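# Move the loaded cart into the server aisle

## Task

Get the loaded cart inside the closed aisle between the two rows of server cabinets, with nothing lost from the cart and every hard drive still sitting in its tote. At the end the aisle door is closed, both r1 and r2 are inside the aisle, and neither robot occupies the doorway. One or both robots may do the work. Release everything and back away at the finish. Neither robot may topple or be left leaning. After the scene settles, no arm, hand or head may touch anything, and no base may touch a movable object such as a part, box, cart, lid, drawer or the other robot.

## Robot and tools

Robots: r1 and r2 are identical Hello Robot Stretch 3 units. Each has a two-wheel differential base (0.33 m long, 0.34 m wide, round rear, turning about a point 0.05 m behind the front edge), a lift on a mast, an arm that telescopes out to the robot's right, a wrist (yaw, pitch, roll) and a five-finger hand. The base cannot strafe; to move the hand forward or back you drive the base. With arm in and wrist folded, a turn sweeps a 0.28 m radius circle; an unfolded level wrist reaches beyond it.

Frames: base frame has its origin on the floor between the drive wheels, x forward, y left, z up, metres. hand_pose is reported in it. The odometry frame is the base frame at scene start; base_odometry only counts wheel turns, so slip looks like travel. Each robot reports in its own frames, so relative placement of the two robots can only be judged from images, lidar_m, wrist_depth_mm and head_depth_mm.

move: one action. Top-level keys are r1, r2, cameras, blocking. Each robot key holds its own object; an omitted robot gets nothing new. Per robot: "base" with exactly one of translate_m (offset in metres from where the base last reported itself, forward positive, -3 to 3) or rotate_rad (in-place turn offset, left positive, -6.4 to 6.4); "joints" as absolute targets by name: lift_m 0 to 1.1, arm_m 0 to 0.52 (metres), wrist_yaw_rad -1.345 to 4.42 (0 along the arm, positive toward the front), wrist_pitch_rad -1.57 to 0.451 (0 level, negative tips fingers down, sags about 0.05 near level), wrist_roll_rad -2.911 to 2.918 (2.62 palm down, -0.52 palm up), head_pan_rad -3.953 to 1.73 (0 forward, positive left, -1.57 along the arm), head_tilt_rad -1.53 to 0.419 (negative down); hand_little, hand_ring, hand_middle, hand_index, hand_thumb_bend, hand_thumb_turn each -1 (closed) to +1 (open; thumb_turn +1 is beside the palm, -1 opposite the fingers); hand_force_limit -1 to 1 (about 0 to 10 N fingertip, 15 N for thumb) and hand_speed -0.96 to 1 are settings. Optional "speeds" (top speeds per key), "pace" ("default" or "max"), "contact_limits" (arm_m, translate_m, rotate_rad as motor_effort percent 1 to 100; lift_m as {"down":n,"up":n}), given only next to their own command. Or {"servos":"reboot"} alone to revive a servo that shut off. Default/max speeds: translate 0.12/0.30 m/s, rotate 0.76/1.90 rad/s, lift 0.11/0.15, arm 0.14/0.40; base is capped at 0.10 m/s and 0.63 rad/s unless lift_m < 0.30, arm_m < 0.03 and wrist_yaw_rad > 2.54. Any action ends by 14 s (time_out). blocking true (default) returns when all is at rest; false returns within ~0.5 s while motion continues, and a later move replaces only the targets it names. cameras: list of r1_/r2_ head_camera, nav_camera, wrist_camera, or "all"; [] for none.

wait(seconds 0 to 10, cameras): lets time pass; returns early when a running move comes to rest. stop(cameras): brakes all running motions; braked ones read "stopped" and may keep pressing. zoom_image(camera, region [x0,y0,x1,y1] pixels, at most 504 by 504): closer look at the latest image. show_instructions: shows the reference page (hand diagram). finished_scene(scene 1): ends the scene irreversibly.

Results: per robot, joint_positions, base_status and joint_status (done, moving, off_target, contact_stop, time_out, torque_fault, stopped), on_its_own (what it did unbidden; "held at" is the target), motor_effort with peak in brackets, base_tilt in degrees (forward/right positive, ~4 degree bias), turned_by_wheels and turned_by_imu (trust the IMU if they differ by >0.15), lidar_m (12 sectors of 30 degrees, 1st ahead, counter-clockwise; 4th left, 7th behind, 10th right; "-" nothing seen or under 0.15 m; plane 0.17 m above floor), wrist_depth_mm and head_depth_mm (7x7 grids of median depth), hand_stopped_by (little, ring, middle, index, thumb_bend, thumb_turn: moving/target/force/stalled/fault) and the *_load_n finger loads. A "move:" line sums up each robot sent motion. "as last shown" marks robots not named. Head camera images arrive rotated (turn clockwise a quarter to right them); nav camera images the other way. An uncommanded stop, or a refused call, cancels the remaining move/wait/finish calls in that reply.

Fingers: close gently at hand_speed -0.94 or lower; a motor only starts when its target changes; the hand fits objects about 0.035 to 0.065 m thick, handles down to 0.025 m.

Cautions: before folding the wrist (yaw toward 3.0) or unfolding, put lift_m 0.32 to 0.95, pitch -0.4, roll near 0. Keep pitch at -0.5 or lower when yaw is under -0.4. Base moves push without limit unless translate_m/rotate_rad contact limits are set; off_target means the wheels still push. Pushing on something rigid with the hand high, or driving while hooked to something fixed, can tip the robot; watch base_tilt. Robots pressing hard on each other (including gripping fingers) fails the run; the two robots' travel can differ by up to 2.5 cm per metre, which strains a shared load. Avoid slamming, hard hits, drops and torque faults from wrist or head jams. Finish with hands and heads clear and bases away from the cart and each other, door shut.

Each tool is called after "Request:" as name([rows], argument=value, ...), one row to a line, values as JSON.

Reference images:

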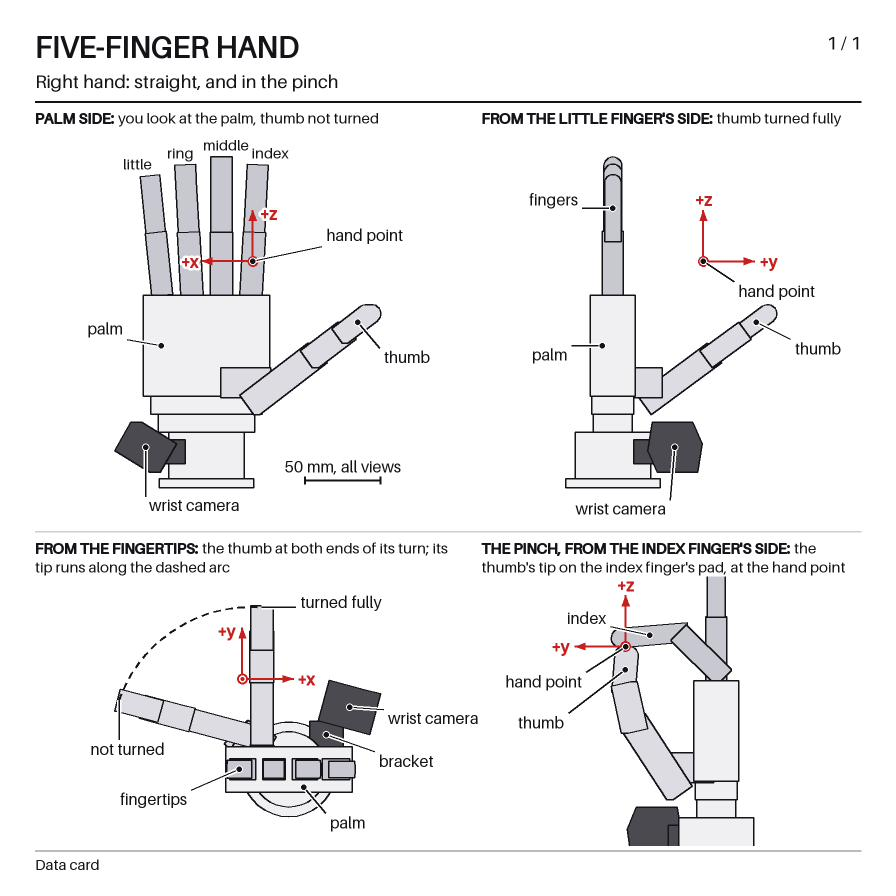

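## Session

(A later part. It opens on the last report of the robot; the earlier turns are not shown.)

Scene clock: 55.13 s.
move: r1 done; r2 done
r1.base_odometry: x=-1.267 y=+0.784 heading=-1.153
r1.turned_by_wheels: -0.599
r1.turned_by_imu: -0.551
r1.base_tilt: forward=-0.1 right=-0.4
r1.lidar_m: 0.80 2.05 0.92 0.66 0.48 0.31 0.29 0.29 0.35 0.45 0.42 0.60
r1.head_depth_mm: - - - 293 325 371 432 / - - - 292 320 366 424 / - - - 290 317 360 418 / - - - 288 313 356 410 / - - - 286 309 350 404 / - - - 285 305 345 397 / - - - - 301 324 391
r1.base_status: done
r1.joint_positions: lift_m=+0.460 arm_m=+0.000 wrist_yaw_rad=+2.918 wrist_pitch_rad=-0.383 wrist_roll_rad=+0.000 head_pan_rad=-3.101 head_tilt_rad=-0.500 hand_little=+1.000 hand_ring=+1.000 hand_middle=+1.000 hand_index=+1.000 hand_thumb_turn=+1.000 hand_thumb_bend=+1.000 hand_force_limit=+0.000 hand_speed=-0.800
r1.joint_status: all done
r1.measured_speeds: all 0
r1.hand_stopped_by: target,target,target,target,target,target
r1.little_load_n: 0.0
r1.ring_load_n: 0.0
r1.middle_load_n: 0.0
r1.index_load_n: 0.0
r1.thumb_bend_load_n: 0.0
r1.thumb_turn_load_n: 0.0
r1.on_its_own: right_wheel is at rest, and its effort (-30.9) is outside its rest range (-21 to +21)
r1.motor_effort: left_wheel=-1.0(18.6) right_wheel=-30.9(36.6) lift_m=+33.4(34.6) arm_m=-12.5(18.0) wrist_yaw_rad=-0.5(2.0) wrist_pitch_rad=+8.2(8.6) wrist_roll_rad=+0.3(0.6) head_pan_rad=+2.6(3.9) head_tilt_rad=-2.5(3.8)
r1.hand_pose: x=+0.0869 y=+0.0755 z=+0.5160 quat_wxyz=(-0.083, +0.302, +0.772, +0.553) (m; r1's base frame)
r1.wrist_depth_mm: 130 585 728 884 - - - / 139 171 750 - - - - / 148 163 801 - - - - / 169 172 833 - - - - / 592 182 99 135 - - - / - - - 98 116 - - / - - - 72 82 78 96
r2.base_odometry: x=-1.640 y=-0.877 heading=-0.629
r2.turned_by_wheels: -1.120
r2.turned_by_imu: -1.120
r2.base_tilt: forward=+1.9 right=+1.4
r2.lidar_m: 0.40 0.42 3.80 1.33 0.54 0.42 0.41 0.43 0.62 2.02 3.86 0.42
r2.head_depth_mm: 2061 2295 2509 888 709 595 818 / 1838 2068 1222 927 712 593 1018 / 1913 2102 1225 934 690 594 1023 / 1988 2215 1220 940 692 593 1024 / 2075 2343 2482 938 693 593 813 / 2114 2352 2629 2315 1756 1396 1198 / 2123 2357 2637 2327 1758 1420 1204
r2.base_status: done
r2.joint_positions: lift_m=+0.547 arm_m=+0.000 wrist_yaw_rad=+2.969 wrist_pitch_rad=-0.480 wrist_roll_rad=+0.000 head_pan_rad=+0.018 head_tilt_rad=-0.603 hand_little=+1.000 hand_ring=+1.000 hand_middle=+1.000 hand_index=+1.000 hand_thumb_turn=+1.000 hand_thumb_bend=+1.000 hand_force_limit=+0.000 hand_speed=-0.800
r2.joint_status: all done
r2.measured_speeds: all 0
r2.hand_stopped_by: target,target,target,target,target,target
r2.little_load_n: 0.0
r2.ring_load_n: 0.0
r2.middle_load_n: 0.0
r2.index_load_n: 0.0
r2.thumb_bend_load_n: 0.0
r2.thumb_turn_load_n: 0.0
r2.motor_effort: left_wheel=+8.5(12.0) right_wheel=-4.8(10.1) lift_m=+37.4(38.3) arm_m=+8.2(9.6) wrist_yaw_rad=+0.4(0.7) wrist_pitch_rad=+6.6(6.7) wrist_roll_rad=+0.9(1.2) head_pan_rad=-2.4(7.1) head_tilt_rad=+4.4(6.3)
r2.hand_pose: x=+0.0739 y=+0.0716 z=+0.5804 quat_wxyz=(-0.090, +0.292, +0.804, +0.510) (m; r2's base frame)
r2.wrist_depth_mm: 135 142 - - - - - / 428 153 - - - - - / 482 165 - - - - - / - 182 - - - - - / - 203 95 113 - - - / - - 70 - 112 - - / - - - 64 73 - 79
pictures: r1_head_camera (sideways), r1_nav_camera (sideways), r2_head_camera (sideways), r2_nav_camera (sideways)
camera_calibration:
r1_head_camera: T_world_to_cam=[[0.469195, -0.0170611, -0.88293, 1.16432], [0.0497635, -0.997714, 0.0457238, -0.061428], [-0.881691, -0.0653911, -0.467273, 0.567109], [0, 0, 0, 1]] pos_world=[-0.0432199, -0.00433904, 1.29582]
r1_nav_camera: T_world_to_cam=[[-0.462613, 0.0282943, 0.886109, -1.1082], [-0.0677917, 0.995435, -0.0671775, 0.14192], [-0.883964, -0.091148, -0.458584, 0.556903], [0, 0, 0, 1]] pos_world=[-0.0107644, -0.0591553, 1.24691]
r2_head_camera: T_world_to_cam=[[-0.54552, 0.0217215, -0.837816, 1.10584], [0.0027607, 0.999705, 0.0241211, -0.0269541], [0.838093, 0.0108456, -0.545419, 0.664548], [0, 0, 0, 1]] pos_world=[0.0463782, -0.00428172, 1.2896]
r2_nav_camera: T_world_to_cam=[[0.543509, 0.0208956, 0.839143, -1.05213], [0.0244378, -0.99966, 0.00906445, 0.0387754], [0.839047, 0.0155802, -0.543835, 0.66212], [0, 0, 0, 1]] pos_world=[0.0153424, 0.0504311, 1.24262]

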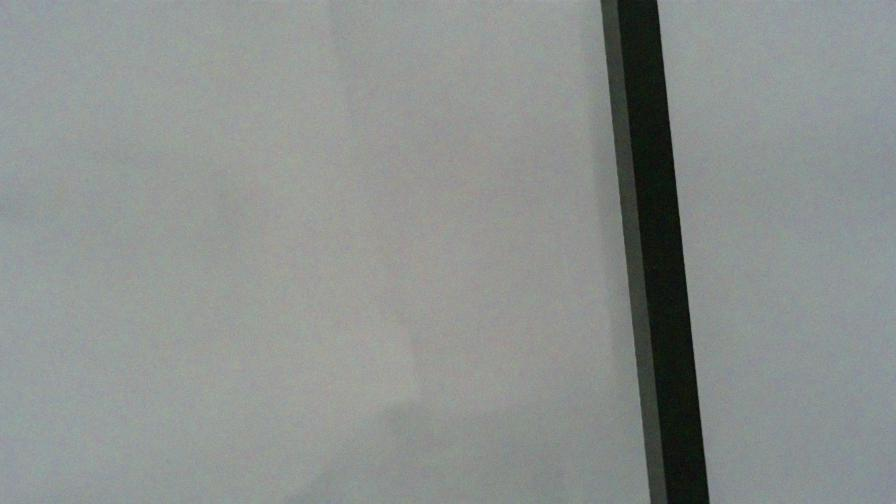

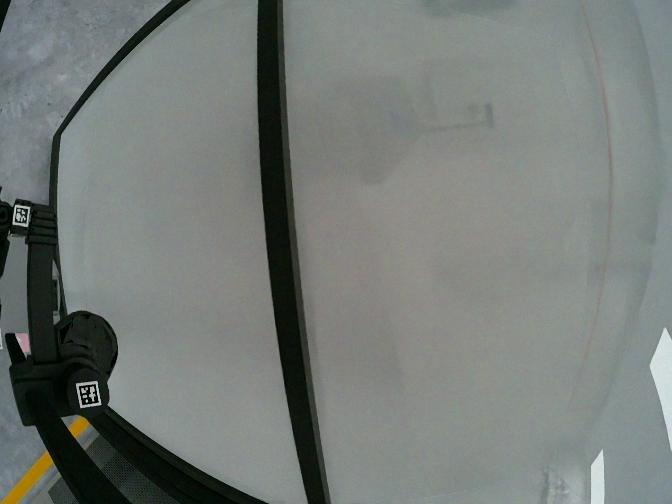

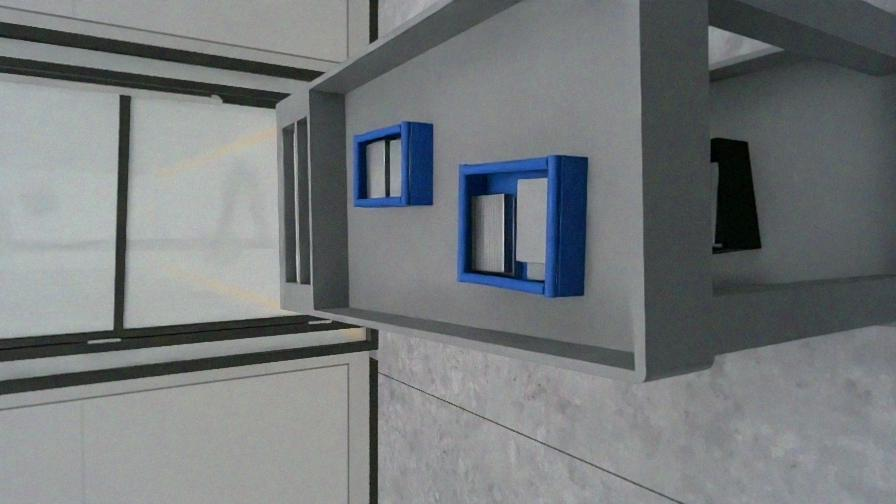

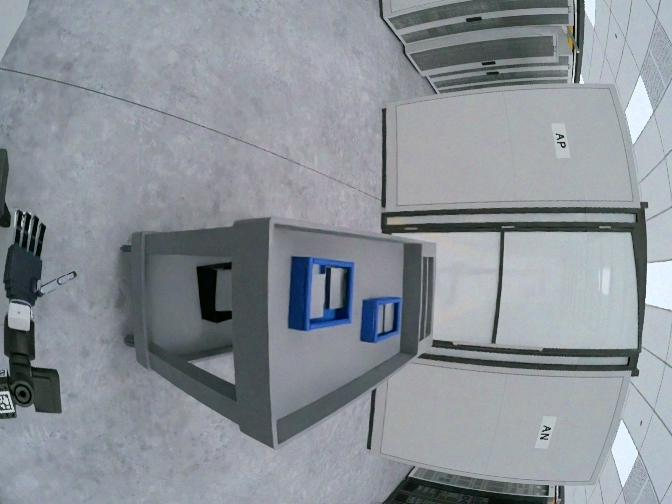

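Request:
move(r1={"base":{"translate_m":-0.45},"contact_limits":{"translate_m":75},"joints":{"head_pan_rad":-2.6,"head_tilt_rad":-0.5}}, r2={"joints":{"lift_m":0.93,"wrist_pitch_rad":-0.4}}, cameras=["r1_nav_camera","r2_nav_camera"])

Scene clock: 63.33 s.
move: r1 done; r2 done
r1.base_odometry: x=-1.449 y=+1.195 heading=-1.153
r1.turned_by_wheels: +0.000
r1.turned_by_imu: +0.027
r1.base_tilt: forward=-0.2 right=-0.4
r1.lidar_m: 1.13 1.61 0.32 0.25 0.24 0.25 0.35 1.08 1.11 3.78 0.98 0.70
r1.head_depth_mm: 2152 2384 2639 2779 1966 1418 961 / 2198 2385 2612 2765 2010 1557 1282 / 2282 2459 2692 2543 1947 1519 1279 / 2171 2321 1884 1147 1611 1482 1295 / 2201 2431 1888 1152 1767 1501 1297 / 2330 2568 2760 1114 1839 1556 1306 / 2314 2523 2816 2853 2098 1601 1322
r1.base_status: done
r1.joint_positions: lift_m=+0.460 arm_m=+0.000 wrist_yaw_rad=+2.918 wrist_pitch_rad=-0.383 wrist_roll_rad=+0.000 head_pan_rad=-2.600 head_tilt_rad=-0.500 hand_little=+1.000 hand_ring=+1.000 hand_middle=+1.000 hand_index=+1.000 hand_thumb_turn=+1.000 hand_thumb_bend=+1.000 hand_force_limit=+0.000 hand_speed=-0.800
r1.joint_status: all done
r1.measured_speeds: all 0
r1.hand_stopped_by: target,target,target,target,target,target
r1.little_load_n: 0.5
r1.ring_load_n: 0.0
r1.middle_load_n: 0.0
r1.index_load_n: 0.0
r1.thumb_bend_load_n: 0.0
r1.thumb_turn_load_n: 0.0
r1.motor_effort: left_wheel=-8.8(36.3) right_wheel=-12.5(39.9) lift_m=+31.7(33.5) arm_m=+3.0(7.8) wrist_yaw_rad=-0.1(1.6) wrist_pitch_rad=+8.0(8.7) wrist_roll_rad=-0.1(0.8) head_pan_rad=-2.5(4.1) head_tilt_rad=-0.8(4.4)
r1.contact_limits: translate_m 75 (maximum 100)
r1.hand_pose: x=+0.0869 y=+0.0755 z=+0.5160 quat_wxyz=(-0.083, +0.302, +0.772, +0.553) (m; r1's base frame)
r1.wrist_depth_mm: 129 243 285 333 749 - - / 138 171 306 363 852 - - / 149 162 328 402 957 - - / 167 172 339 435 - - - / 252 182 99 172 - - - / 279 - - 98 116 - - / 286 - - 72 83 78 96
r2.base_odometry: x=-1.640 y=-0.877 heading=-0.629
r2.turned_by_wheels: +0.000
r2.turned_by_imu: -0.001
r2.base_tilt: forward=+1.8 right=+1.3
r2.lidar_m: 0.40 0.42 3.80 1.34 0.54 0.42 0.41 0.43 0.62 2.03 3.84 0.42
r2.head_depth_mm: 2079 2292 2576 870 709 602 796 / 3030 2437 1228 928 715 596 1015 / - - 1225 938 691 593 1023 / - - 1221 941 690 592 1021 / 2072 2333 1358 906 698 587 774 / 1554 1696 2481 2233 1708 1400 1204 / 2059 2341 2600 2317 1780 1424 1205
r2.base_status: not commanded
r2.joint_positions: lift_m=+0.930 arm_m=+0.000 wrist_yaw_rad=+2.969 wrist_pitch_rad=-0.441 wrist_roll_rad=+0.000 head_pan_rad=+0.000 head_tilt_rad=-0.600 hand_little=+1.000 hand_ring=+1.000 hand_middle=+1.000 hand_index=+1.000 hand_thumb_turn=+1.000 hand_thumb_bend=+1.000 hand_force_limit=+0.000 hand_speed=-0.800
r2.joint_status: all done
r2.measured_speeds: all 0
r2.hand_stopped_by: target,target,target,target,target,target
r2.little_load_n: 0.0
r2.ring_load_n: 0.0
r2.middle_load_n: 0.0
r2.index_load_n: 0.0
r2.thumb_bend_load_n: 0.0
r2.thumb_turn_load_n: 0.0
r2.motor_effort: left_wheel=+8.1(9.3) right_wheel=-4.7(5.3) lift_m=+32.6(40.9) arm_m=+2.7(6.5) wrist_yaw_rad=-0.4(0.8) wrist_pitch_rad=+7.5(10.6) wrist_roll_rad=+0.8(1.3) head_pan_rad=-3.4(3.9) head_tilt_rad=+3.7(5.9)
r2.hand_pose: x=+0.0746 y=+0.0756 z=+0.9723 quat_wxyz=(-0.093, +0.288, +0.794, +0.527) (m; r2's base frame)
r2.wrist_depth_mm: 133 140 - - - - - / 422 150 - - - - - / 470 162 - - - - - / 500 177 - - - - - / - 194 95 116 - - - / - - 70 - 116 - - / - - - 64 73 - 78
pictures: r1_nav_camera (sideways), r2_nav_camera (sideways)
camera_calibration:
r1_nav_camera: T_world_to_cam=[[-0.419849, -0.197458, 0.885854, -1.10812], [-0.53711, 0.840836, -0.0671394, 0.144721], [-0.7316, -0.50399, -0.459081, 0.556677], [0, 0, 0, 1]] pos_world=[0.0197552, -0.0599325, 1.2469]
r2_nav_camera: T_world_to_cam=[[0.541285, 0.0109976, 0.840767, -1.05418], [0.0062416, -0.999939, 0.00906135, 0.0389548], [0.840816, 0.000342956, -0.541321, 0.658855], [0, 0, 0, 1]] pos_world=[0.0163934, 0.0503199, 1.24262]

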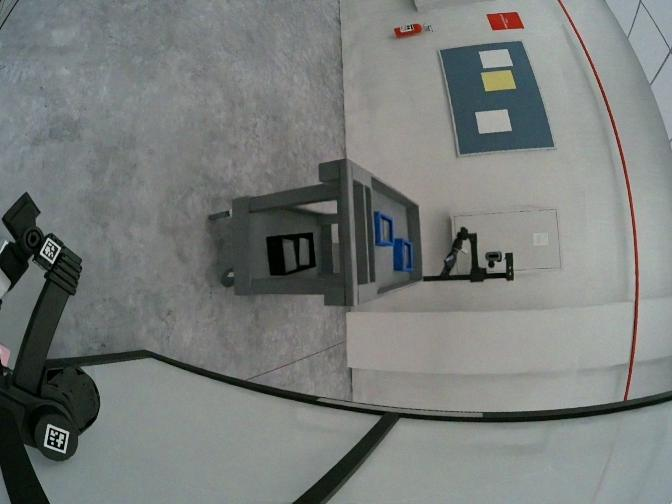

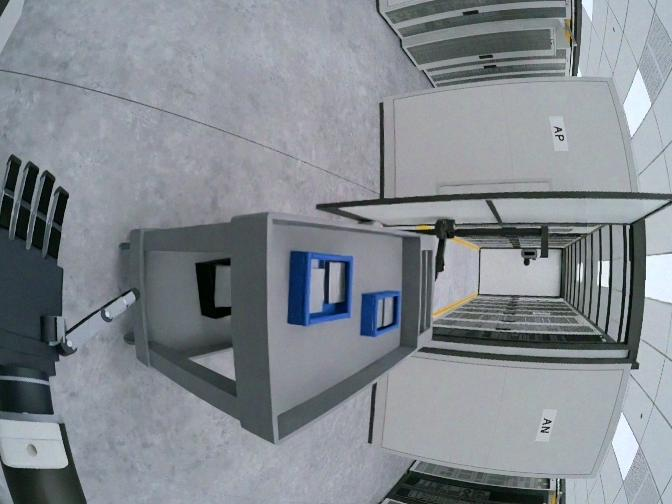

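Request:
move(r1={"base":{"translate_m":-0.35},"contact_limits":{"translate_m":75},"joints":{"head_pan_rad":-2.9,"head_tilt_rad":-0.5}}, r2={"joints":{"wrist_yaw_rad":1.57}}, cameras=["r1_nav_camera","r2_nav_camera","r2_head_camera"])

Scene clock: 68.07 s.
move: r1 off_target; r2 done
r1.base_odometry: x=-1.591 y=+1.515 heading=-1.153
r1.turned_by_wheels: +0.000
r1.turned_by_imu: +0.069
r1.base_tilt: forward=-0.1 right=-0.4
r1.lidar_m: 1.36 0.48 0.26 0.22 0.22 0.25 0.41 0.81 0.84 3.63 1.66 0.92
r1.head_depth_mm: 2171 2349 2644 2755 2004 1538 1205 / 2136 2388 2573 2738 1988 1569 1278 / 2058 2238 2460 2649 2023 1559 1267 / 1970 2187 2380 2563 2056 1593 1285 / 1997 2190 2423 2618 2068 1536 1264 / 1985 2107 2314 1278 757 1249 1225 / 1856 1981 2293 1210 812 1337 1222
r1.base_status: translate_m off_target (by the wheels' count: -0.3497 of -0.3500)
r1.joint_positions: lift_m=+0.460 arm_m=+0.000 wrist_yaw_rad=+2.918 wrist_pitch_rad=-0.383 wrist_roll_rad=+0.000 head_pan_rad=-2.900 head_tilt_rad=-0.500 hand_little=+1.000 hand_ring=+1.000 hand_middle=+1.000 hand_index=+1.000 hand_thumb_turn=+1.000 hand_thumb_bend=+1.000 hand_force_limit=+0.000 hand_speed=-0.800
r1.joint_status: all done
r1.measured_speeds: all 0
r1.hand_stopped_by: target,target,target,target,target,target
r1.little_load_n: 0.0
r1.ring_load_n: 0.0
r1.middle_load_n: 0.0
r1.index_load_n: 0.0
r1.thumb_bend_load_n: 0.0
r1.thumb_turn_load_n: 0.0
r1.on_its_own: left_wheel is at rest, and its effort (-32.7) is outside its rest range (-21 to +21); right_wheel is at rest, and its effort (-35.8) is outside its rest range (-21 to +21)
r1.motor_effort: left_wheel=-32.7(33.2) right_wheel=-35.8(38.6) lift_m=+30.6(31.9) arm_m=+12.4(12.4) wrist_yaw_rad=-0.5(3.1) wrist_pitch_rad=+7.6(8.5) wrist_roll_rad=+0.3(0.8) head_pan_rad=+1.2(4.9) head_tilt_rad=+0.2(2.6)
r1.contact_limits: translate_m 75 (maximum 100)
r1.hand_pose: x=+0.0868 y=+0.0755 z=+0.5160 quat_wxyz=(-0.083, +0.302, +0.772, +0.553) (m; r1's base frame)
r1.wrist_depth_mm: 130 216 244 282 335 413 - / 139 170 264 303 365 462 - / 148 163 280 337 404 510 - / 221 172 298 373 460 - - / 249 182 99 173 524 - - / 269 - - 98 535 - - / 283 - - 72 83 78 96
r2.base_odometry: x=-1.640 y=-0.877 heading=-0.629
r2.turned_by_wheels: +0.000
r2.turned_by_imu: +0.000
r2.base_tilt: forward=+2.0 right=+1.3
r2.lidar_m: 0.41 0.42 3.83 1.33 0.54 0.42 0.41 0.43 0.62 2.02 3.86 0.42
r2.head_depth_mm: 2080 2299 2581 869 710 585 353 / 3022 2396 1229 934 715 596 1023 / - - 1221 934 692 594 1019 / - - 1224 945 696 590 1027 / 3424 - 1347 907 693 586 776 / 1642 1773 1832 2091 1700 1391 1198 / 1445 1557 2609 2320 1781 1425 1201
r2.base_status: not commanded
r2.joint_positions: lift_m=+0.930 arm_m=+0.000 wrist_yaw_rad=+1.571 wrist_pitch_rad=-0.441 wrist_roll_rad=+0.000 head_pan_rad=+0.000 head_tilt_rad=-0.600 hand_little=+1.000 hand_ring=+1.000 hand_middle=+1.000 hand_index=+1.000 hand_thumb_turn=+1.000 hand_thumb_bend=+1.000 hand_force_limit=+0.000 hand_speed=-0.800
r2.joint_status: all done
r2.measured_speeds: all 0
r2.hand_stopped_by: target,target,target,target,target,target
r2.little_load_n: 0.0
r2.ring_load_n: 0.0
r2.middle_load_n: 0.0
r2.index_load_n: 0.0
r2.thumb_bend_load_n: 0.0
r2.thumb_turn_load_n: 0.0
r2.motor_effort: left_wheel=+8.0(9.2) right_wheel=-4.5(5.3) lift_m=+23.2(31.9) arm_m=-0.7(2.7) wrist_yaw_rad=-0.7(4.4) wrist_pitch_rad=+7.5(7.9) wrist_roll_rad=+1.0(1.3) head_pan_rad=-3.0(3.8) head_tilt_rad=+4.3(6.0)
r2.hand_pose: x=+0.2123 y=-0.2016 z=+0.9723 quat_wxyz=(+0.268, +0.732, +0.423, +0.463) (m; r2's base frame)
r2.wrist_depth_mm: - - - - - - - / - - 653 774 711 - - / - 575 584 599 570 - - / - 404 395 390 394 - - / - - 94 116 423 - - / - - 70 - 113 - - / - - - 64 73 - 78
pictures: r1_nav_camera (sideways), r2_head_camera (sideways), r2_nav_camera (sideways)
camera_calibration:
r1_nav_camera: T_world_to_cam=[[-0.459442, -0.0645782, 0.885857, -1.10788], [-0.26465, 0.962005, -0.0671288, 0.143032], [-0.847864, -0.265283, -0.459076, 0.557374], [0, 0, 0, 1]] pos_world=[0.00142334, -0.0612804, 1.2469]
r2_head_camera: T_world_to_cam=[[-0.542534, 0.0316208, -0.839438, 1.10794], [0.0209302, 0.99949, 0.0241225, -0.0270426], [0.839773, -0.00448235, -0.542919, 0.661226], [0, 0, 0, 1]] pos_world=[0.0463811, -0.00504133, 1.28969]
r2_nav_camera: T_world_to_cam=[[0.541287, 0.0109436, 0.840767, -1.05418], [0.00612809, -0.99994, 0.00907012, 0.0389457], [0.840816, 0.000242755, -0.541321, 0.65886], [0, 0, 0, 1]] pos_world=[0.0163931, 0.0503199, 1.24262]

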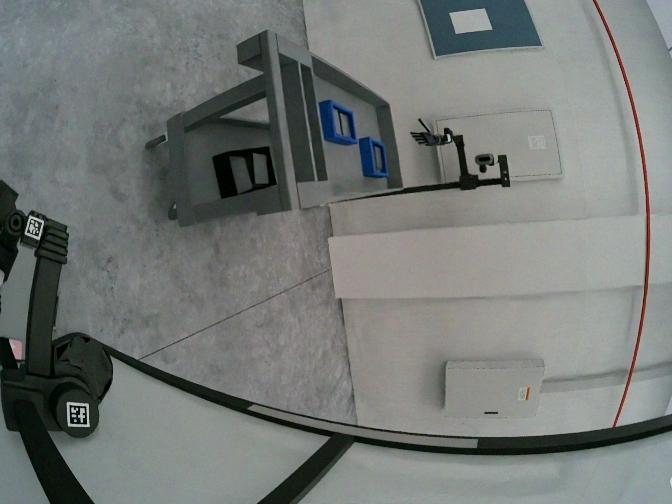

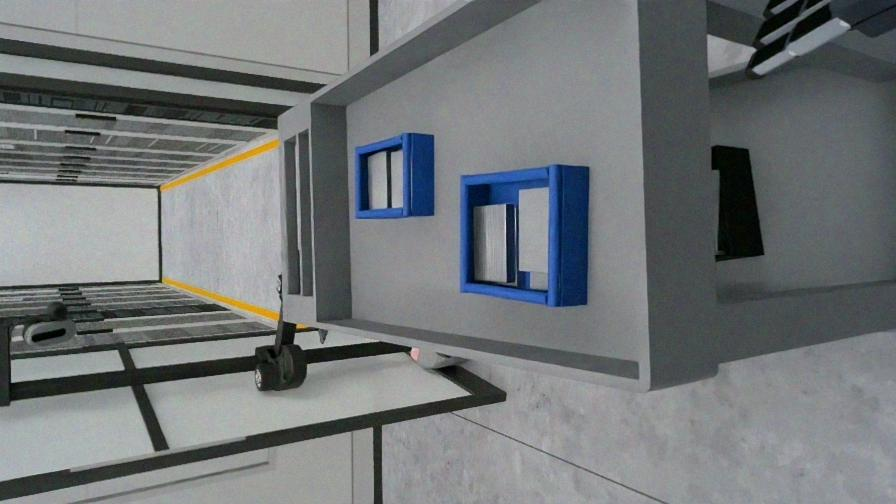

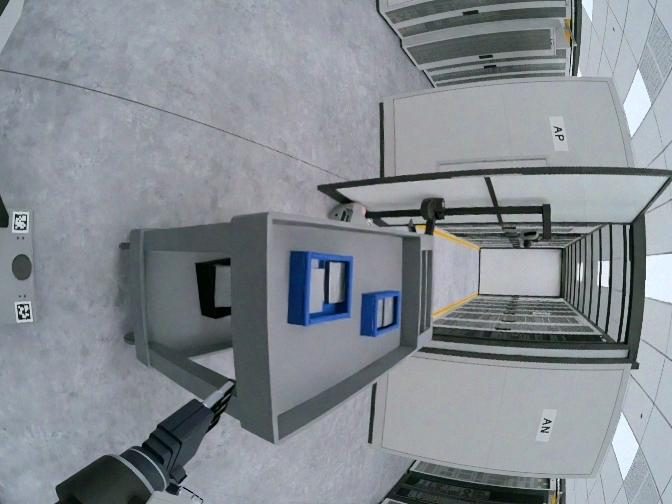

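Request:
move(r1={"base":{"translate_m":-0.1},"contact_limits":{"translate_m":85},"speeds":{"translate_m":0.06}}, cameras=["r1_nav_camera","r2_nav_camera","r2_head_camera"])

Scene clock: 72.67 s.
move: r1 off_target
r1.base_odometry: x=-1.632 y=+1.606 heading=-1.153
r1.turned_by_wheels: +0.000
r1.turned_by_imu: +0.000
r1.base_tilt: forward=-0.1 right=-0.4
r1.lidar_m: 1.39 0.48 0.26 0.22 0.22 0.25 0.39 0.73 0.76 3.51 1.91 0.97
r1.head_depth_mm: 2092 2244 2506 2725 1998 1553 1276 / 2090 2287 2519 2657 2007 1558 1271 / 2003 2183 2385 2564 2012 1568 1281 / 1919 2098 2296 2488 2021 1590 1291 / 1909 2105 2334 2512 2051 1532 1234 / 1940 2043 2234 1355 791 973 1159 / 1789 1912 2195 1214 753 1259 1160
r1.base_status: translate_m off_target (by the wheels' count: -0.0997 of -0.1000)
r1.joint_positions: lift_m=+0.460 arm_m=+0.000 wrist_yaw_rad=+2.918 wrist_pitch_rad=-0.383 wrist_roll_rad=+0.000 head_pan_rad=-2.900 head_tilt_rad=-0.500 hand_little=+1.000 hand_ring=+1.000 hand_middle=+1.000 hand_index=+1.000 hand_thumb_turn=+1.000 hand_thumb_bend=+1.000 hand_force_limit=+0.000 hand_speed=-0.800
r1.joint_status: not commanded
r1.measured_speeds: all 0
r1.hand_stopped_by: target,target,target,target,target,target
r1.little_load_n: 0.0
r1.ring_load_n: 0.0
r1.middle_load_n: 0.0
r1.index_load_n: 0.0
r1.thumb_bend_load_n: 0.0
r1.thumb_turn_load_n: 0.0
r1.on_its_own: left_wheel is at rest, and its effort (-32.8) is outside its rest range (-21 to +21); right_wheel is at rest, and its effort (-35.5) is outside its rest range (-21 to +21)
r1.motor_effort: left_wheel=-32.8(37.4) right_wheel=-35.5(37.9) lift_m=+29.2(30.3) arm_m=+17.0(17.9) wrist_yaw_rad=-0.2(2.2) wrist_pitch_rad=+7.8(8.4) wrist_roll_rad=-0.1(0.5) head_pan_rad=+1.9(3.5) head_tilt_rad=+0.7(2.1)
r1.contact_limits: translate_m 85 (maximum 100)
r1.hand_pose: x=+0.0868 y=+0.0755 z=+0.5160 quat_wxyz=(-0.083, +0.302, +0.772, +0.553) (m; r1's base frame)
r1.wrist_depth_mm: 130 216 245 280 330 407 - / 139 171 264 306 372 460 - / 148 162 282 333 404 528 - / 221 171 297 372 459 609 - / 248 183 99 174 537 677 - / 267 - - 98 136 - - / 284 - - 72 82 78 96
r2: as last shown
r2.base_tilt: forward=+1.9 right=+1.3
r2.lidar_m: 0.40 0.42 3.82 1.33 0.54 0.42 0.41 0.43 0.61 2.02 3.87 0.42
r2.head_depth_mm: 2074 2307 2556 869 710 585 353 / 3019 2416 1228 935 714 596 1023 / - - 1226 941 693 594 1028 / - - 1218 938 693 591 1023 / - - 1348 905 700 588 775 / 1639 1757 1788 2065 1724 1387 1204 / 1441 1570 2578 2332 1782 1433 1208
r2.motor_effort: left_wheel=+8.0(9.3) right_wheel=-5.2(5.4) lift_m=+23.4(24.1) arm_m=-3.7(3.8) wrist_yaw_rad=-1.0(1.7) wrist_pitch_rad=+7.5(8.0) wrist_roll_rad=+1.0(1.2) head_pan_rad=-2.8(3.7) head_tilt_rad=+3.8(5.8)
r2.wrist_depth_mm: - - - - - - - / - - 650 779 707 - - / - 574 582 594 574 - - / - 407 396 390 395 - - / - - 94 116 422 - - / - - 70 - 113 - - / - - - 64 73 - 79
pictures: r1_nav_camera (sideways), r2_head_camera (sideways), r2_nav_camera (sideways)
camera_calibration:
r1_nav_camera: T_world_to_cam=[[-0.459465, -0.0646321, 0.885841, -1.10787], [-0.264774, 0.96197, -0.0671454, 0.143051], [-0.847813, -0.265399, -0.459104, 0.557402], [0, 0, 0, 1]] pos_world=[0.00142387, -0.0612805, 1.2469]
r2_head_camera: T_world_to_cam=[[-0.542534, 0.0316208, -0.839438, 1.10794], [0.0209302, 0.99949, 0.0241225, -0.0270426], [0.839773, -0.00448235, -0.542919, 0.661226], [0, 0, 0, 1]] pos_world=[0.0463811, -0.00504133, 1.28969]
r2_nav_camera: T_world_to_cam=[[0.541287, 0.0109436, 0.840767, -1.05418], [0.00612809, -0.99994, 0.00907012, 0.0389457], [0.840816, 0.000242755, -0.541321, 0.65886], [0, 0, 0, 1]] pos_world=[0.0163931, 0.0503199, 1.24262]

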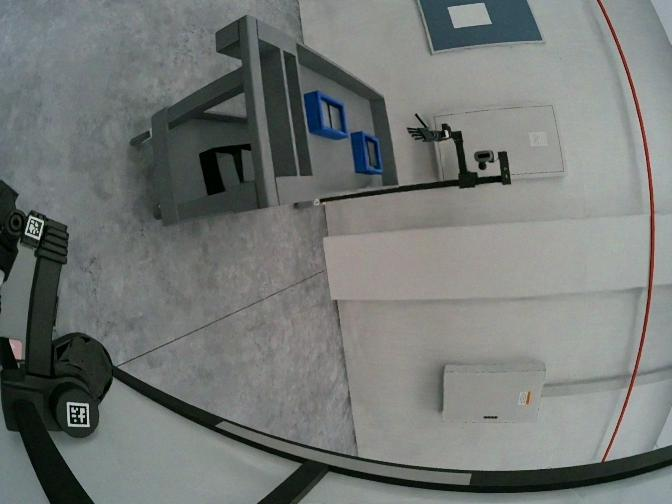

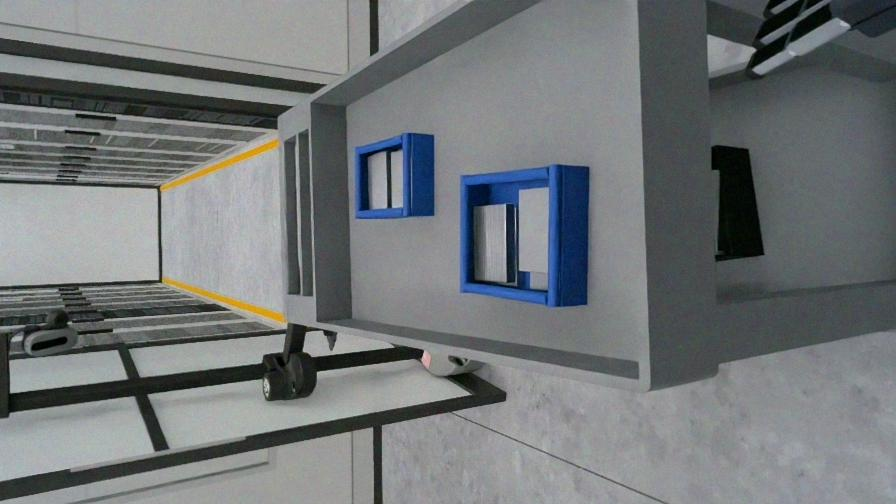

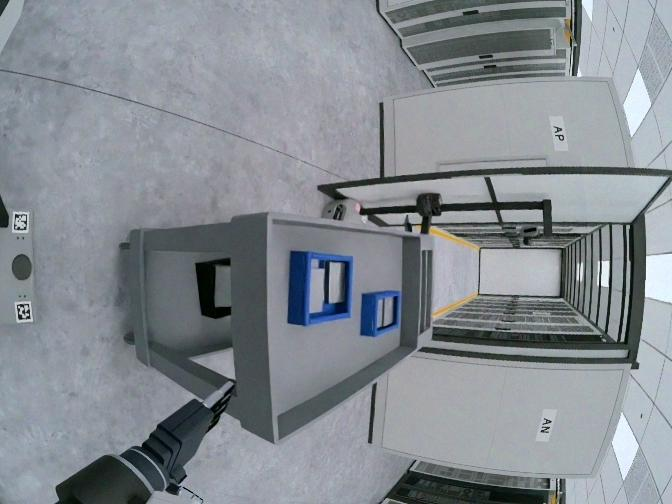

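Request:
move(r1={"joints":{"lift_m":0.95}}, r2={"base":{"rotate_rad":1.571},"joints":{"wrist_roll_rad":2.62,"wrist_pitch_rad":0.03,"hand_little":-1,"hand_ring":-1,"hand_middle":-1,"hand_index":-1}}, cameras=["r1_nav_camera","r2_nav_camera","r2_head_camera"])

Request:
move(r1={"base":{"rotate_rad":0.2}}, r2={"base":{"translate_m":0.1}}, cameras=["r1_nav_camera"])

Scene clock: 83.57 s.
move: r1 done; r2 done
r1.base_odometry: x=-1.632 y=+1.606 heading=-1.153
r1.turned_by_wheels: +0.000
r1.turned_by_imu: +0.000
r1.base_tilt: forward=-0.1 right=-0.3
r1.lidar_m: 1.38 0.48 0.26 0.22 0.22 0.25 0.39 0.73 0.76 3.53 1.90 0.97
r1.head_depth_mm: 2106 2293 2549 2737 2162 - 1333 / 2090 2286 2484 2673 1990 1547 1372 / 1998 2164 2393 2542 2024 1571 - / 1921 2091 2283 2475 2028 1590 - / 1929 2125 2328 2579 2045 1595 - / 1924 2053 2246 1351 791 685 - / 1804 1791 2200 1209 755 1258 -
r1.base_status: not commanded
r1.joint_positions: lift_m=+0.950 arm_m=+0.000 wrist_yaw_rad=+2.918 wrist_pitch_rad=-0.383 wrist_roll_rad=+0.000 head_pan_rad=-2.900 head_tilt_rad=-0.500 hand_little=+1.000 hand_ring=+1.000 hand_middle=+1.000 hand_index=+1.000 hand_thumb_turn=+1.000 hand_thumb_bend=+1.000 hand_force_limit=+0.000 hand_speed=-0.800
r1.joint_status: all done
r1.measured_speeds: all 0
r1.hand_stopped_by: target,target,target,target,target,target
r1.little_load_n: -0.5
r1.ring_load_n: 0.0
r1.middle_load_n: 0.0
r1.index_load_n: 0.0
r1.thumb_bend_load_n: 0.0
r1.thumb_turn_load_n: 0.0
r1.on_its_own: left_wheel is at rest, and its effort (-32.6) is outside its rest range (-21 to +21); right_wheel is at rest, and its effort (-36.4) is outside its rest range (-21 to +21)
r1.motor_effort: left_wheel=-32.6(33.5) right_wheel=-36.4(37.0) lift_m=+35.3(41.2) arm_m=+12.0(15.4) wrist_yaw_rad=-0.2(2.2) wrist_pitch_rad=+8.3(8.6) wrist_roll_rad=-0.1(0.7) head_pan_rad=+0.8(3.1) head_tilt_rad=+3.7(4.0)
r1.contact_limits: translate_m 85 (maximum 100)
r1.hand_pose: x=+0.0868 y=+0.0755 z=+1.0060 quat_wxyz=(-0.083, +0.302, +0.772, +0.553) (m; r1's base frame)
r1.wrist_depth_mm: 129 205 235 276 323 404 - / 139 170 264 304 366 456 - / 148 163 285 334 411 530 - / 221 172 297 375 465 613 - / 248 182 99 174 525 - - / 269 - - 98 133 - - / 281 - - 72 82 78 105
r2.base_odometry: x=-1.640 y=-0.877 heading=+0.942
r2.turned_by_wheels: +1.571
r2.turned_by_imu: +1.572
r2.base_tilt: forward=+2.0 right=+1.2
r2.lidar_m: 1.38 0.52 0.42 0.41 0.43 0.61 1.91 3.84 0.42 0.41 0.42 3.80
r2.head_depth_mm: - - 3257 2283 1741 1445 1214 / - - 3260 2300 1750 1423 1227 / - - 3313 2288 1754 1417 1161 / - - 3379 2323 1759 1427 1193 / 3284 3289 2959 2299 1754 1424 1195 / 1268 1382 1665 1649 1606 1232 1157 / 1155 1150 860 856 851 847 840
r2.base_status: done
r2.joint_positions: lift_m=+0.930 arm_m=+0.000 wrist_yaw_rad=+1.571 wrist_pitch_rad=-0.018 wrist_roll_rad=+2.613 head_pan_rad=+0.000 head_tilt_rad=-0.600 hand_little=-1.000 hand_ring=-1.000 hand_middle=-1.000 hand_index=-1.000 hand_thumb_turn=+1.000 hand_thumb_bend=+1.000 hand_force_limit=+0.000 hand_speed=-0.800
r2.joint_status: all done
r2.measured_speeds: all 0
r2.hand_stopped_by: target,target,target,target,target,target
r2.little_load_n: 0.0
r2.ring_load_n: 0.0
r2.middle_load_n: 0.0
r2.index_load_n: 0.0
r2.thumb_bend_load_n: 0.0
r2.thumb_turn_load_n: -0.5
r2.motor_effort: left_wheel=-8.7(12.9) right_wheel=+7.4(11.3) lift_m=+39.5(39.7) arm_m=-13.4(13.7) wrist_yaw_rad=-0.4(1.6) wrist_pitch_rad=+9.1(12.8) wrist_roll_rad=+3.3(5.1) head_pan_rad=-2.2(3.6) head_tilt_rad=+4.1(5.9)
r2.hand_pose: x=+0.2295 y=-0.1144 z=+0.9796 quat_wxyz=(-0.494, +0.506, -0.503, +0.497) (m; r2's base frame)
r2.wrist_depth_mm: - - - - - - - / - - - - - - - / - - - - - - - / - - - 138 111 108 - / - - 94 110 140 110 - / - - 70 - 115 - 484 / - - - 64 73 - 78
pictures: r1_nav_camera (sideways), r2_head_camera (sideways), r2_nav_camera (sideways)
camera_calibration:
r1_nav_camera: T_world_to_cam=[[-0.459465, -0.0646321, 0.885841, -1.10787], [-0.264774, 0.96197, -0.0671454, 0.143051], [-0.847813, -0.265399, -0.459104, 0.557402], [0, 0, 0, 1]] pos_world=[0.00142387, -0.0612805, 1.2469]
r2_head_camera: T_world_to_cam=[[-0.542344, 0.031673, -0.839559, 1.10809], [0.0210374, 0.999488, 0.0241165, -0.0270401], [0.839893, -0.00458272, -0.542732, 0.660978], [0, 0, 0, 1]] pos_world=[0.0463819, -0.00504112, 1.28969]
r2_nav_camera: T_world_to_cam=[[0.541055, 0.0108893, 0.840917, -1.05441], [0.00601192, -0.999941, 0.00908042, 0.0389341], [0.840966, 0.000142511, -0.541089, 0.658489], [0, 0, 0, 1]] pos_world=[0.0164931, 0.0503198, 1.24262]

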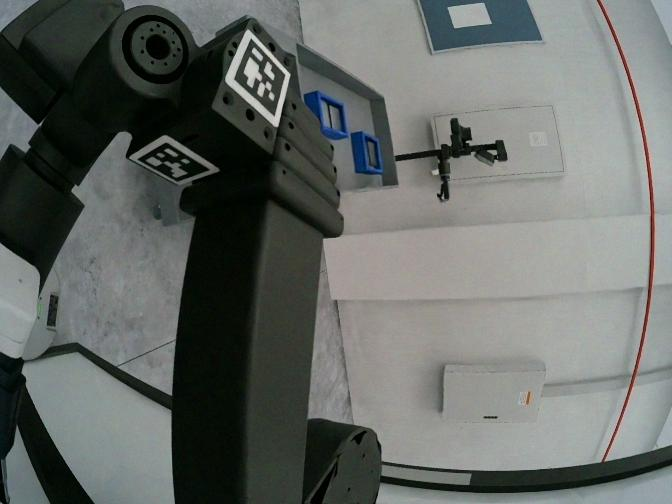

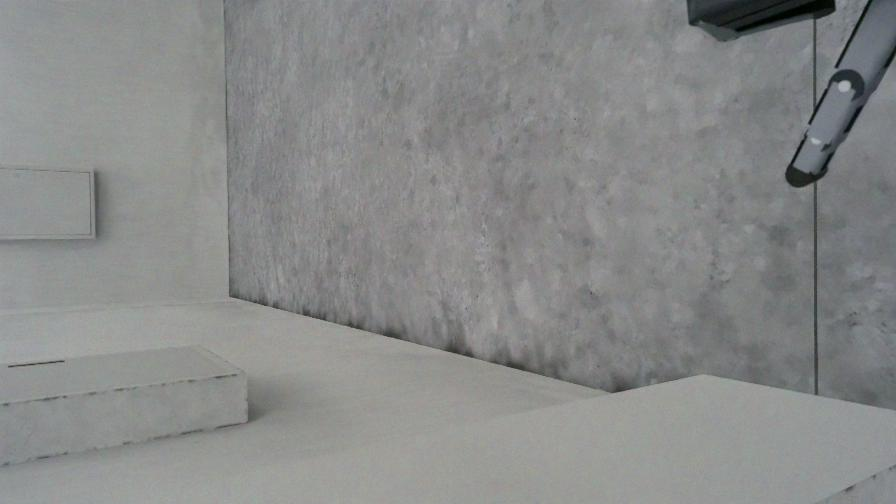

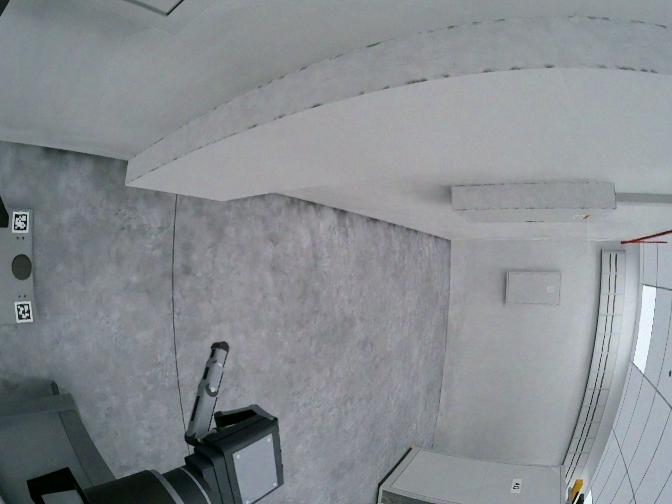

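Scene clock: 85.70 s.
move: r1 done; r2 done
r1.base_odometry: x=-1.632 y=+1.606 heading=-0.953
r1.turned_by_wheels: +0.200
r1.turned_by_imu: +0.199
r1.base_tilt: forward=-0.2 right=-0.4
r1.lidar_m: 1.83 0.33 0.22 0.20 0.20 0.25 2.24 0.73 0.83 4.67 1.22 0.98
r1.head_depth_mm: 1899 2094 2307 2503 2150 - 1340 / 1896 2039 2250 2427 2014 1557 1375 / 1925 2109 2282 2494 2011 1581 - / 1953 2099 2372 2558 1859 1487 - / 1862 1834 2278 1177 746 1286 - / 1879 2081 2311 1134 782 1381 - / 1998 2167 2352 1216 783 1406 -
r1.base_status: done
r1.joint_positions: lift_m=+0.950 arm_m=+0.000 wrist_yaw_rad=+2.918 wrist_pitch_rad=-0.383 wrist_roll_rad=+0.000 head_pan_rad=-2.900 head_tilt_rad=-0.500 hand_little=+1.000 hand_ring=+1.000 hand_middle=+1.000 hand_index=+1.000 hand_thumb_turn=+1.000 hand_thumb_bend=+1.000 hand_force_limit=+0.000 hand_speed=-0.800
r1.joint_status: not commanded
r1.measured_speeds: all 0
r1.hand_stopped_by: target,target,target,target,target,target
r1.little_load_n: 0.0
r1.ring_load_n: 0.0
r1.middle_load_n: 0.0
r1.index_load_n: 0.0
r1.thumb_bend_load_n: 0.0
r1.thumb_turn_load_n: 0.0
r1.motor_effort: left_wheel=-4.0(32.4) right_wheel=+3.0(32.0) lift_m=+32.7(35.4) arm_m=+10.3(11.9) wrist_yaw_rad=+0.0(2.1) wrist_pitch_rad=+8.0(8.5) wrist_roll_rad=+0.2(0.7) head_pan_rad=+1.6(2.0) head_tilt_rad=+2.9(4.1)
r1.hand_pose: x=+0.0868 y=+0.0755 z=+1.0060 quat_wxyz=(-0.083, +0.302, +0.772, +0.553) (m; r1's base frame)
r1.wrist_depth_mm: 130 189 207 231 256 294 334 / 138 168 236 263 291 336 386 / 149 161 257 285 323 369 442 / 167 171 271 316 363 426 508 / 245 181 99 175 412 487 - / 268 - - 98 445 593 - / 286 - - 72 82 78 106
r2.base_odometry: x=-1.581 y=-0.796 heading=+0.942
r2.turned_by_wheels: +0.000
r2.turned_by_imu: +0.000
r2.base_tilt: forward=+2.0 right=+1.2
r2.lidar_m: 1.37 0.44 0.42 0.41 0.43 0.60 1.90 0.58 0.42 0.41 2.67 3.76
r2.head_depth_mm: - - 3255 2277 1745 1450 1211 / - - 3285 2303 1739 1422 1221 / - - 3286 2308 1753 1421 1170 / - - 3297 2269 1741 1426 1197 / 3236 3203 2948 2299 1760 1422 1195 / 1208 1311 1649 1626 1596 1213 1156 / 1113 1127 1124 845 839 835 832
r2.base_status: done
r2.joint_positions: lift_m=+0.930 arm_m=+0.000 wrist_yaw_rad=+1.571 wrist_pitch_rad=-0.018 wrist_roll_rad=+2.613 head_pan_rad=+0.000 head_tilt_rad=-0.600 hand_little=-1.000 hand_ring=-1.000 hand_middle=-1.000 hand_index=-1.000 hand_thumb_turn=+1.000 hand_thumb_bend=+1.000 hand_force_limit=+0.000 hand_speed=-0.800
r2.joint_status: not commanded
r2.measured_speeds: all 0
r2.hand_stopped_by: target,target,target,target,target,target
r2.little_load_n: 0.0
r2.ring_load_n: 0.0
r2.middle_load_n: 0.0
r2.index_load_n: 0.0
r2.thumb_bend_load_n: 0.0
r2.thumb_turn_load_n: 0.0
r2.motor_effort: left_wheel=-1.4(6.0) right_wheel=+8.8(11.5) lift_m=+37.9(39.9) arm_m=-14.1(15.1) wrist_yaw_rad=-0.8(1.3) wrist_pitch_rad=+8.9(9.2) wrist_roll_rad=+3.4(3.5) head_pan_rad=-3.5(3.5) head_tilt_rad=+4.1(5.2)
r2.hand_pose: x=+0.2295 y=-0.1144 z=+0.9796 quat_wxyz=(-0.494, +0.506, -0.503, +0.497) (m; r2's base frame)
r2.wrist_depth_mm: - - - - - - - / - - - - - - - / - - - - - - - / - - - 138 111 108 - / - - 94 110 140 116 - / - - 70 - 116 - 480 / - - - 64 73 - 78
pictures: r1_nav_camera (sideways)
camera_calibration:
r1_nav_camera: T_world_to_cam=[[-0.45885, -0.0644474, 0.886174, -1.10827], [-0.264804, 0.961961, -0.0671532, 0.14306], [-0.848137, -0.265476, -0.458462, 0.556599], [0, 0, 0, 1]] pos_world=[0.00142512, -0.0612801, 1.24691]

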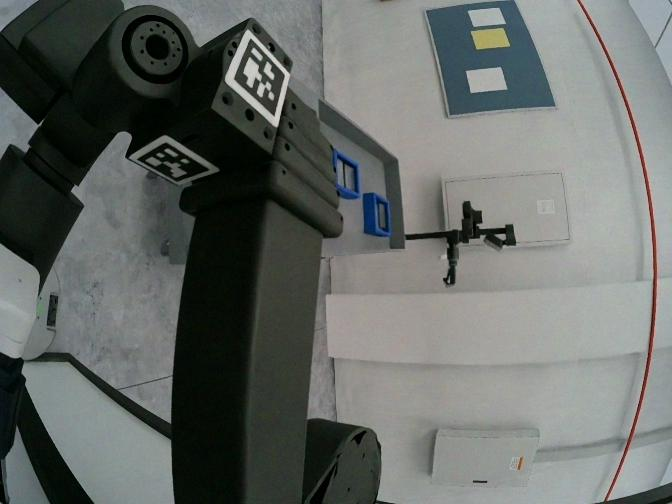

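Request:
move(r1={"base":{"translate_m":-0.23},"contact_limits":{"translate_m":75}}, r2={"base":{"rotate_rad":-1.63}}, cameras=["r1_nav_camera","r2_nav_camera","r2_head_camera"])

Scene clock: 89.57 s.
move: r1 done; r2 done
r1.base_odometry: x=-1.765 y=+1.793 heading=-0.953
r1.turned_by_wheels: +0.000
r1.turned_by_imu: +0.000
r1.base_tilt: forward=-0.2 right=-0.4
r1.lidar_m: 1.95 0.31 0.21 0.20 0.20 2.42 2.01 0.53 0.58 4.24 1.66 1.17
r1.head_depth_mm: 1699 1891 2080 2305 2170 - 1344 / 1689 1858 2016 2245 2018 1574 1375 / 1708 1864 2042 2302 2028 1583 - / 1759 1898 2120 2312 1994 1584 - / 1690 1835 2110 1223 1445 1281 - / 1696 1814 2112 1122 845 577 - / 1700 1916 2167 1223 826 638 -
r1.base_status: done
r1.joint_positions: lift_m=+0.950 arm_m=+0.000 wrist_yaw_rad=+2.918 wrist_pitch_rad=-0.383 wrist_roll_rad=+0.000 head_pan_rad=-2.900 head_tilt_rad=-0.500 hand_little=+1.000 hand_ring=+1.000 hand_middle=+1.000 hand_index=+1.000 hand_thumb_turn=+1.000 hand_thumb_bend=+1.000 hand_force_limit=+0.000 hand_speed=-0.800
r1.joint_status: not commanded
r1.measured_speeds: all 0
r1.hand_stopped_by: target,target,target,target,target,target
r1.little_load_n: 0.0
r1.ring_load_n: 0.0
r1.middle_load_n: 0.0
r1.index_load_n: 0.0
r1.thumb_bend_load_n: 0.0
r1.thumb_turn_load_n: 0.0
r1.motor_effort: left_wheel=-3.8(12.0) right_wheel=-19.6(20.4) lift_m=+27.7(32.5) arm_m=+8.0(10.5) wrist_yaw_rad=-1.3(2.0) wrist_pitch_rad=+7.8(8.5) wrist_roll_rad=-0.1(0.7) head_pan_rad=+0.1(2.4) head_tilt_rad=+1.8(3.2)
r1.contact_limits: translate_m 75 (maximum 100)
r1.hand_pose: x=+0.0868 y=+0.0755 z=+1.0060 quat_wxyz=(-0.083, +0.302, +0.772, +0.553) (m; r1's base frame)
r1.wrist_depth_mm: 130 186 206 224 243 274 309 / 138 166 231 253 281 315 359 / 150 163 250 278 308 348 415 / 168 172 268 307 344 398 474 / - 182 99 173 394 457 549 / - - - 98 429 548 691 / - - - 72 82 78 106
r2.base_odometry: x=-1.582 y=-0.796 heading=-0.688
r2.turned_by_wheels: -1.630
r2.turned_by_imu: -1.633
r2.base_tilt: forward=+1.8 right=+1.3
r2.lidar_m: 0.40 1.69 3.75 1.62 0.44 0.42 0.41 0.42 0.57 1.56 3.91 0.42
r2.head_depth_mm: 2124 2344 2592 898 712 604 1021 / 2212 2378 1235 932 690 1115 1044 / - - 1238 937 691 600 1001 / - - 1216 944 696 592 784 / - - 2437 1874 1654 1388 1203 / 1613 1757 1886 1936 1763 1432 1208 / 1330 1522 2571 2331 1772 1427 1197
r2.base_status: done
r2.joint_positions: lift_m=+0.930 arm_m=+0.000 wrist_yaw_rad=+1.571 wrist_pitch_rad=-0.018 wrist_roll_rad=+2.613 head_pan_rad=+0.000 head_tilt_rad=-0.600 hand_little=-1.000 hand_ring=-1.000 hand_middle=-1.000 hand_index=-1.000 hand_thumb_turn=+1.000 hand_thumb_bend=+1.000 hand_force_limit=+0.000 hand_speed=-0.800
r2.joint_status: not commanded
r2.measured_speeds: all 0
r2.hand_stopped_by: target,target,target,target,target,target
r2.little_load_n: 0.5
r2.ring_load_n: 0.0
r2.middle_load_n: 0.0
r2.index_load_n: 0.0
r2.thumb_bend_load_n: 0.0
r2.thumb_turn_load_n: 0.0
r2.motor_effort: left_wheel=+8.6(12.1) right_wheel=-4.8(10.3) lift_m=+33.9(37.6) arm_m=-14.7(14.7) wrist_yaw_rad=-0.1(1.3) wrist_pitch_rad=+9.0(9.2) wrist_roll_rad=+3.4(3.5) head_pan_rad=-2.5(3.5) head_tilt_rad=+3.4(5.2)
r2.hand_pose: x=+0.2295 y=-0.1144 z=+0.9797 quat_wxyz=(-0.494, +0.506, -0.503, +0.497) (m; r2's base frame)
r2.wrist_depth_mm: - - - 766 553 312 306 / - - - - - 517 311 / - - - - - - - / - - - 138 111 - - / - - 94 110 141 - - / - - 70 - 115 - - / - - - 64 73 - 78
pictures: r1_nav_camera (sideways), r2_head_camera (sideways), r2_nav_camera (sideways)
camera_calibration:
r1_nav_camera: T_world_to_cam=[[-0.45885, -0.0644474, 0.886174, -1.10827], [-0.264804, 0.961961, -0.0671532, 0.14306], [-0.848137, -0.265476, -0.458462, 0.556599], [0, 0, 0, 1]] pos_world=[0.00142512, -0.0612801, 1.24691]
r2_head_camera: T_world_to_cam=[[-0.542344, 0.031673, -0.839559, 1.10809], [0.0210374, 0.999488, 0.0241165, -0.0270401], [0.839893, -0.00458272, -0.542732, 0.660978], [0, 0, 0, 1]] pos_world=[0.0463819, -0.00504112, 1.28969]
r2_nav_camera: T_world_to_cam=[[0.541055, 0.0108893, 0.840917, -1.05441], [0.00601192, -0.999941, 0.00908042, 0.0389341], [0.840966, 0.000142511, -0.541089, 0.658489], [0, 0, 0, 1]] pos_world=[0.0164931, 0.0503198, 1.24262]

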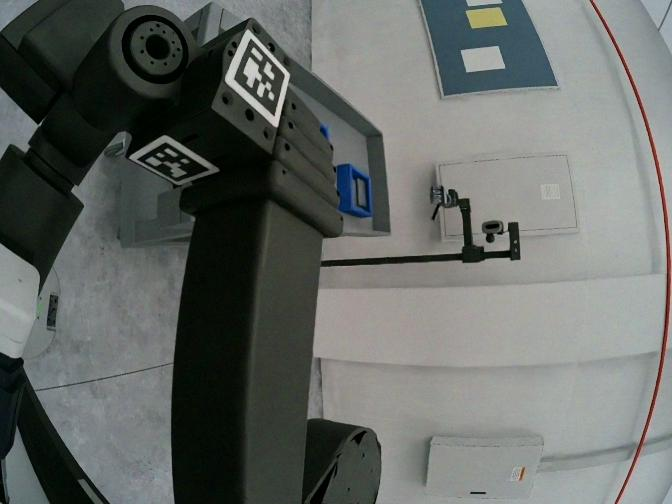

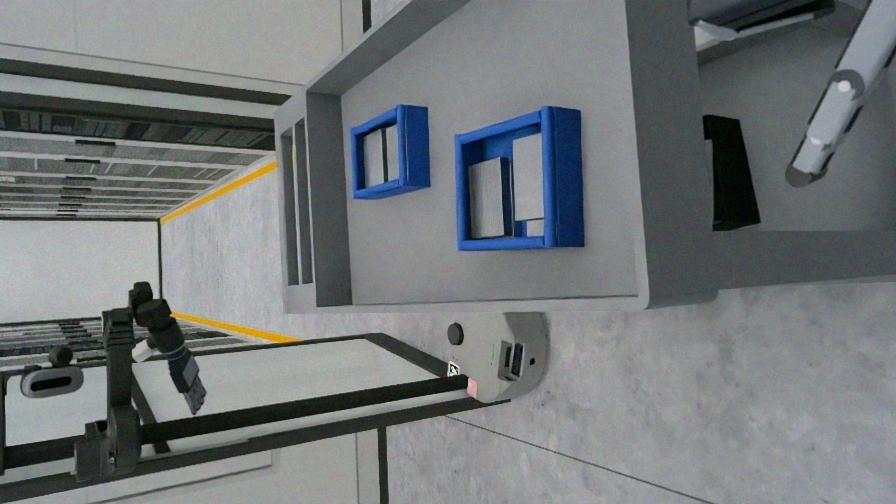

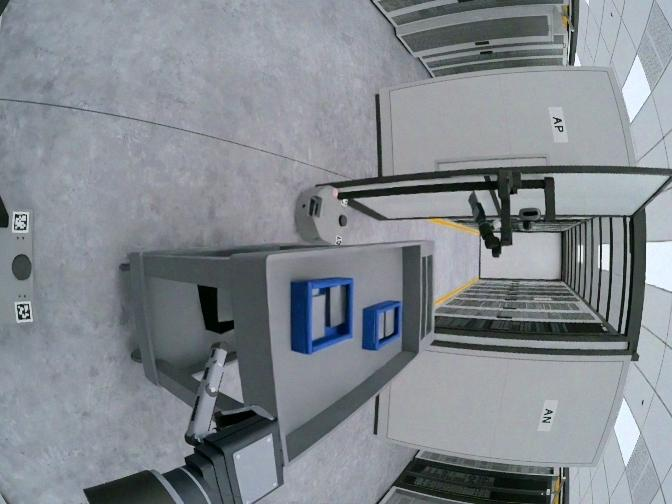

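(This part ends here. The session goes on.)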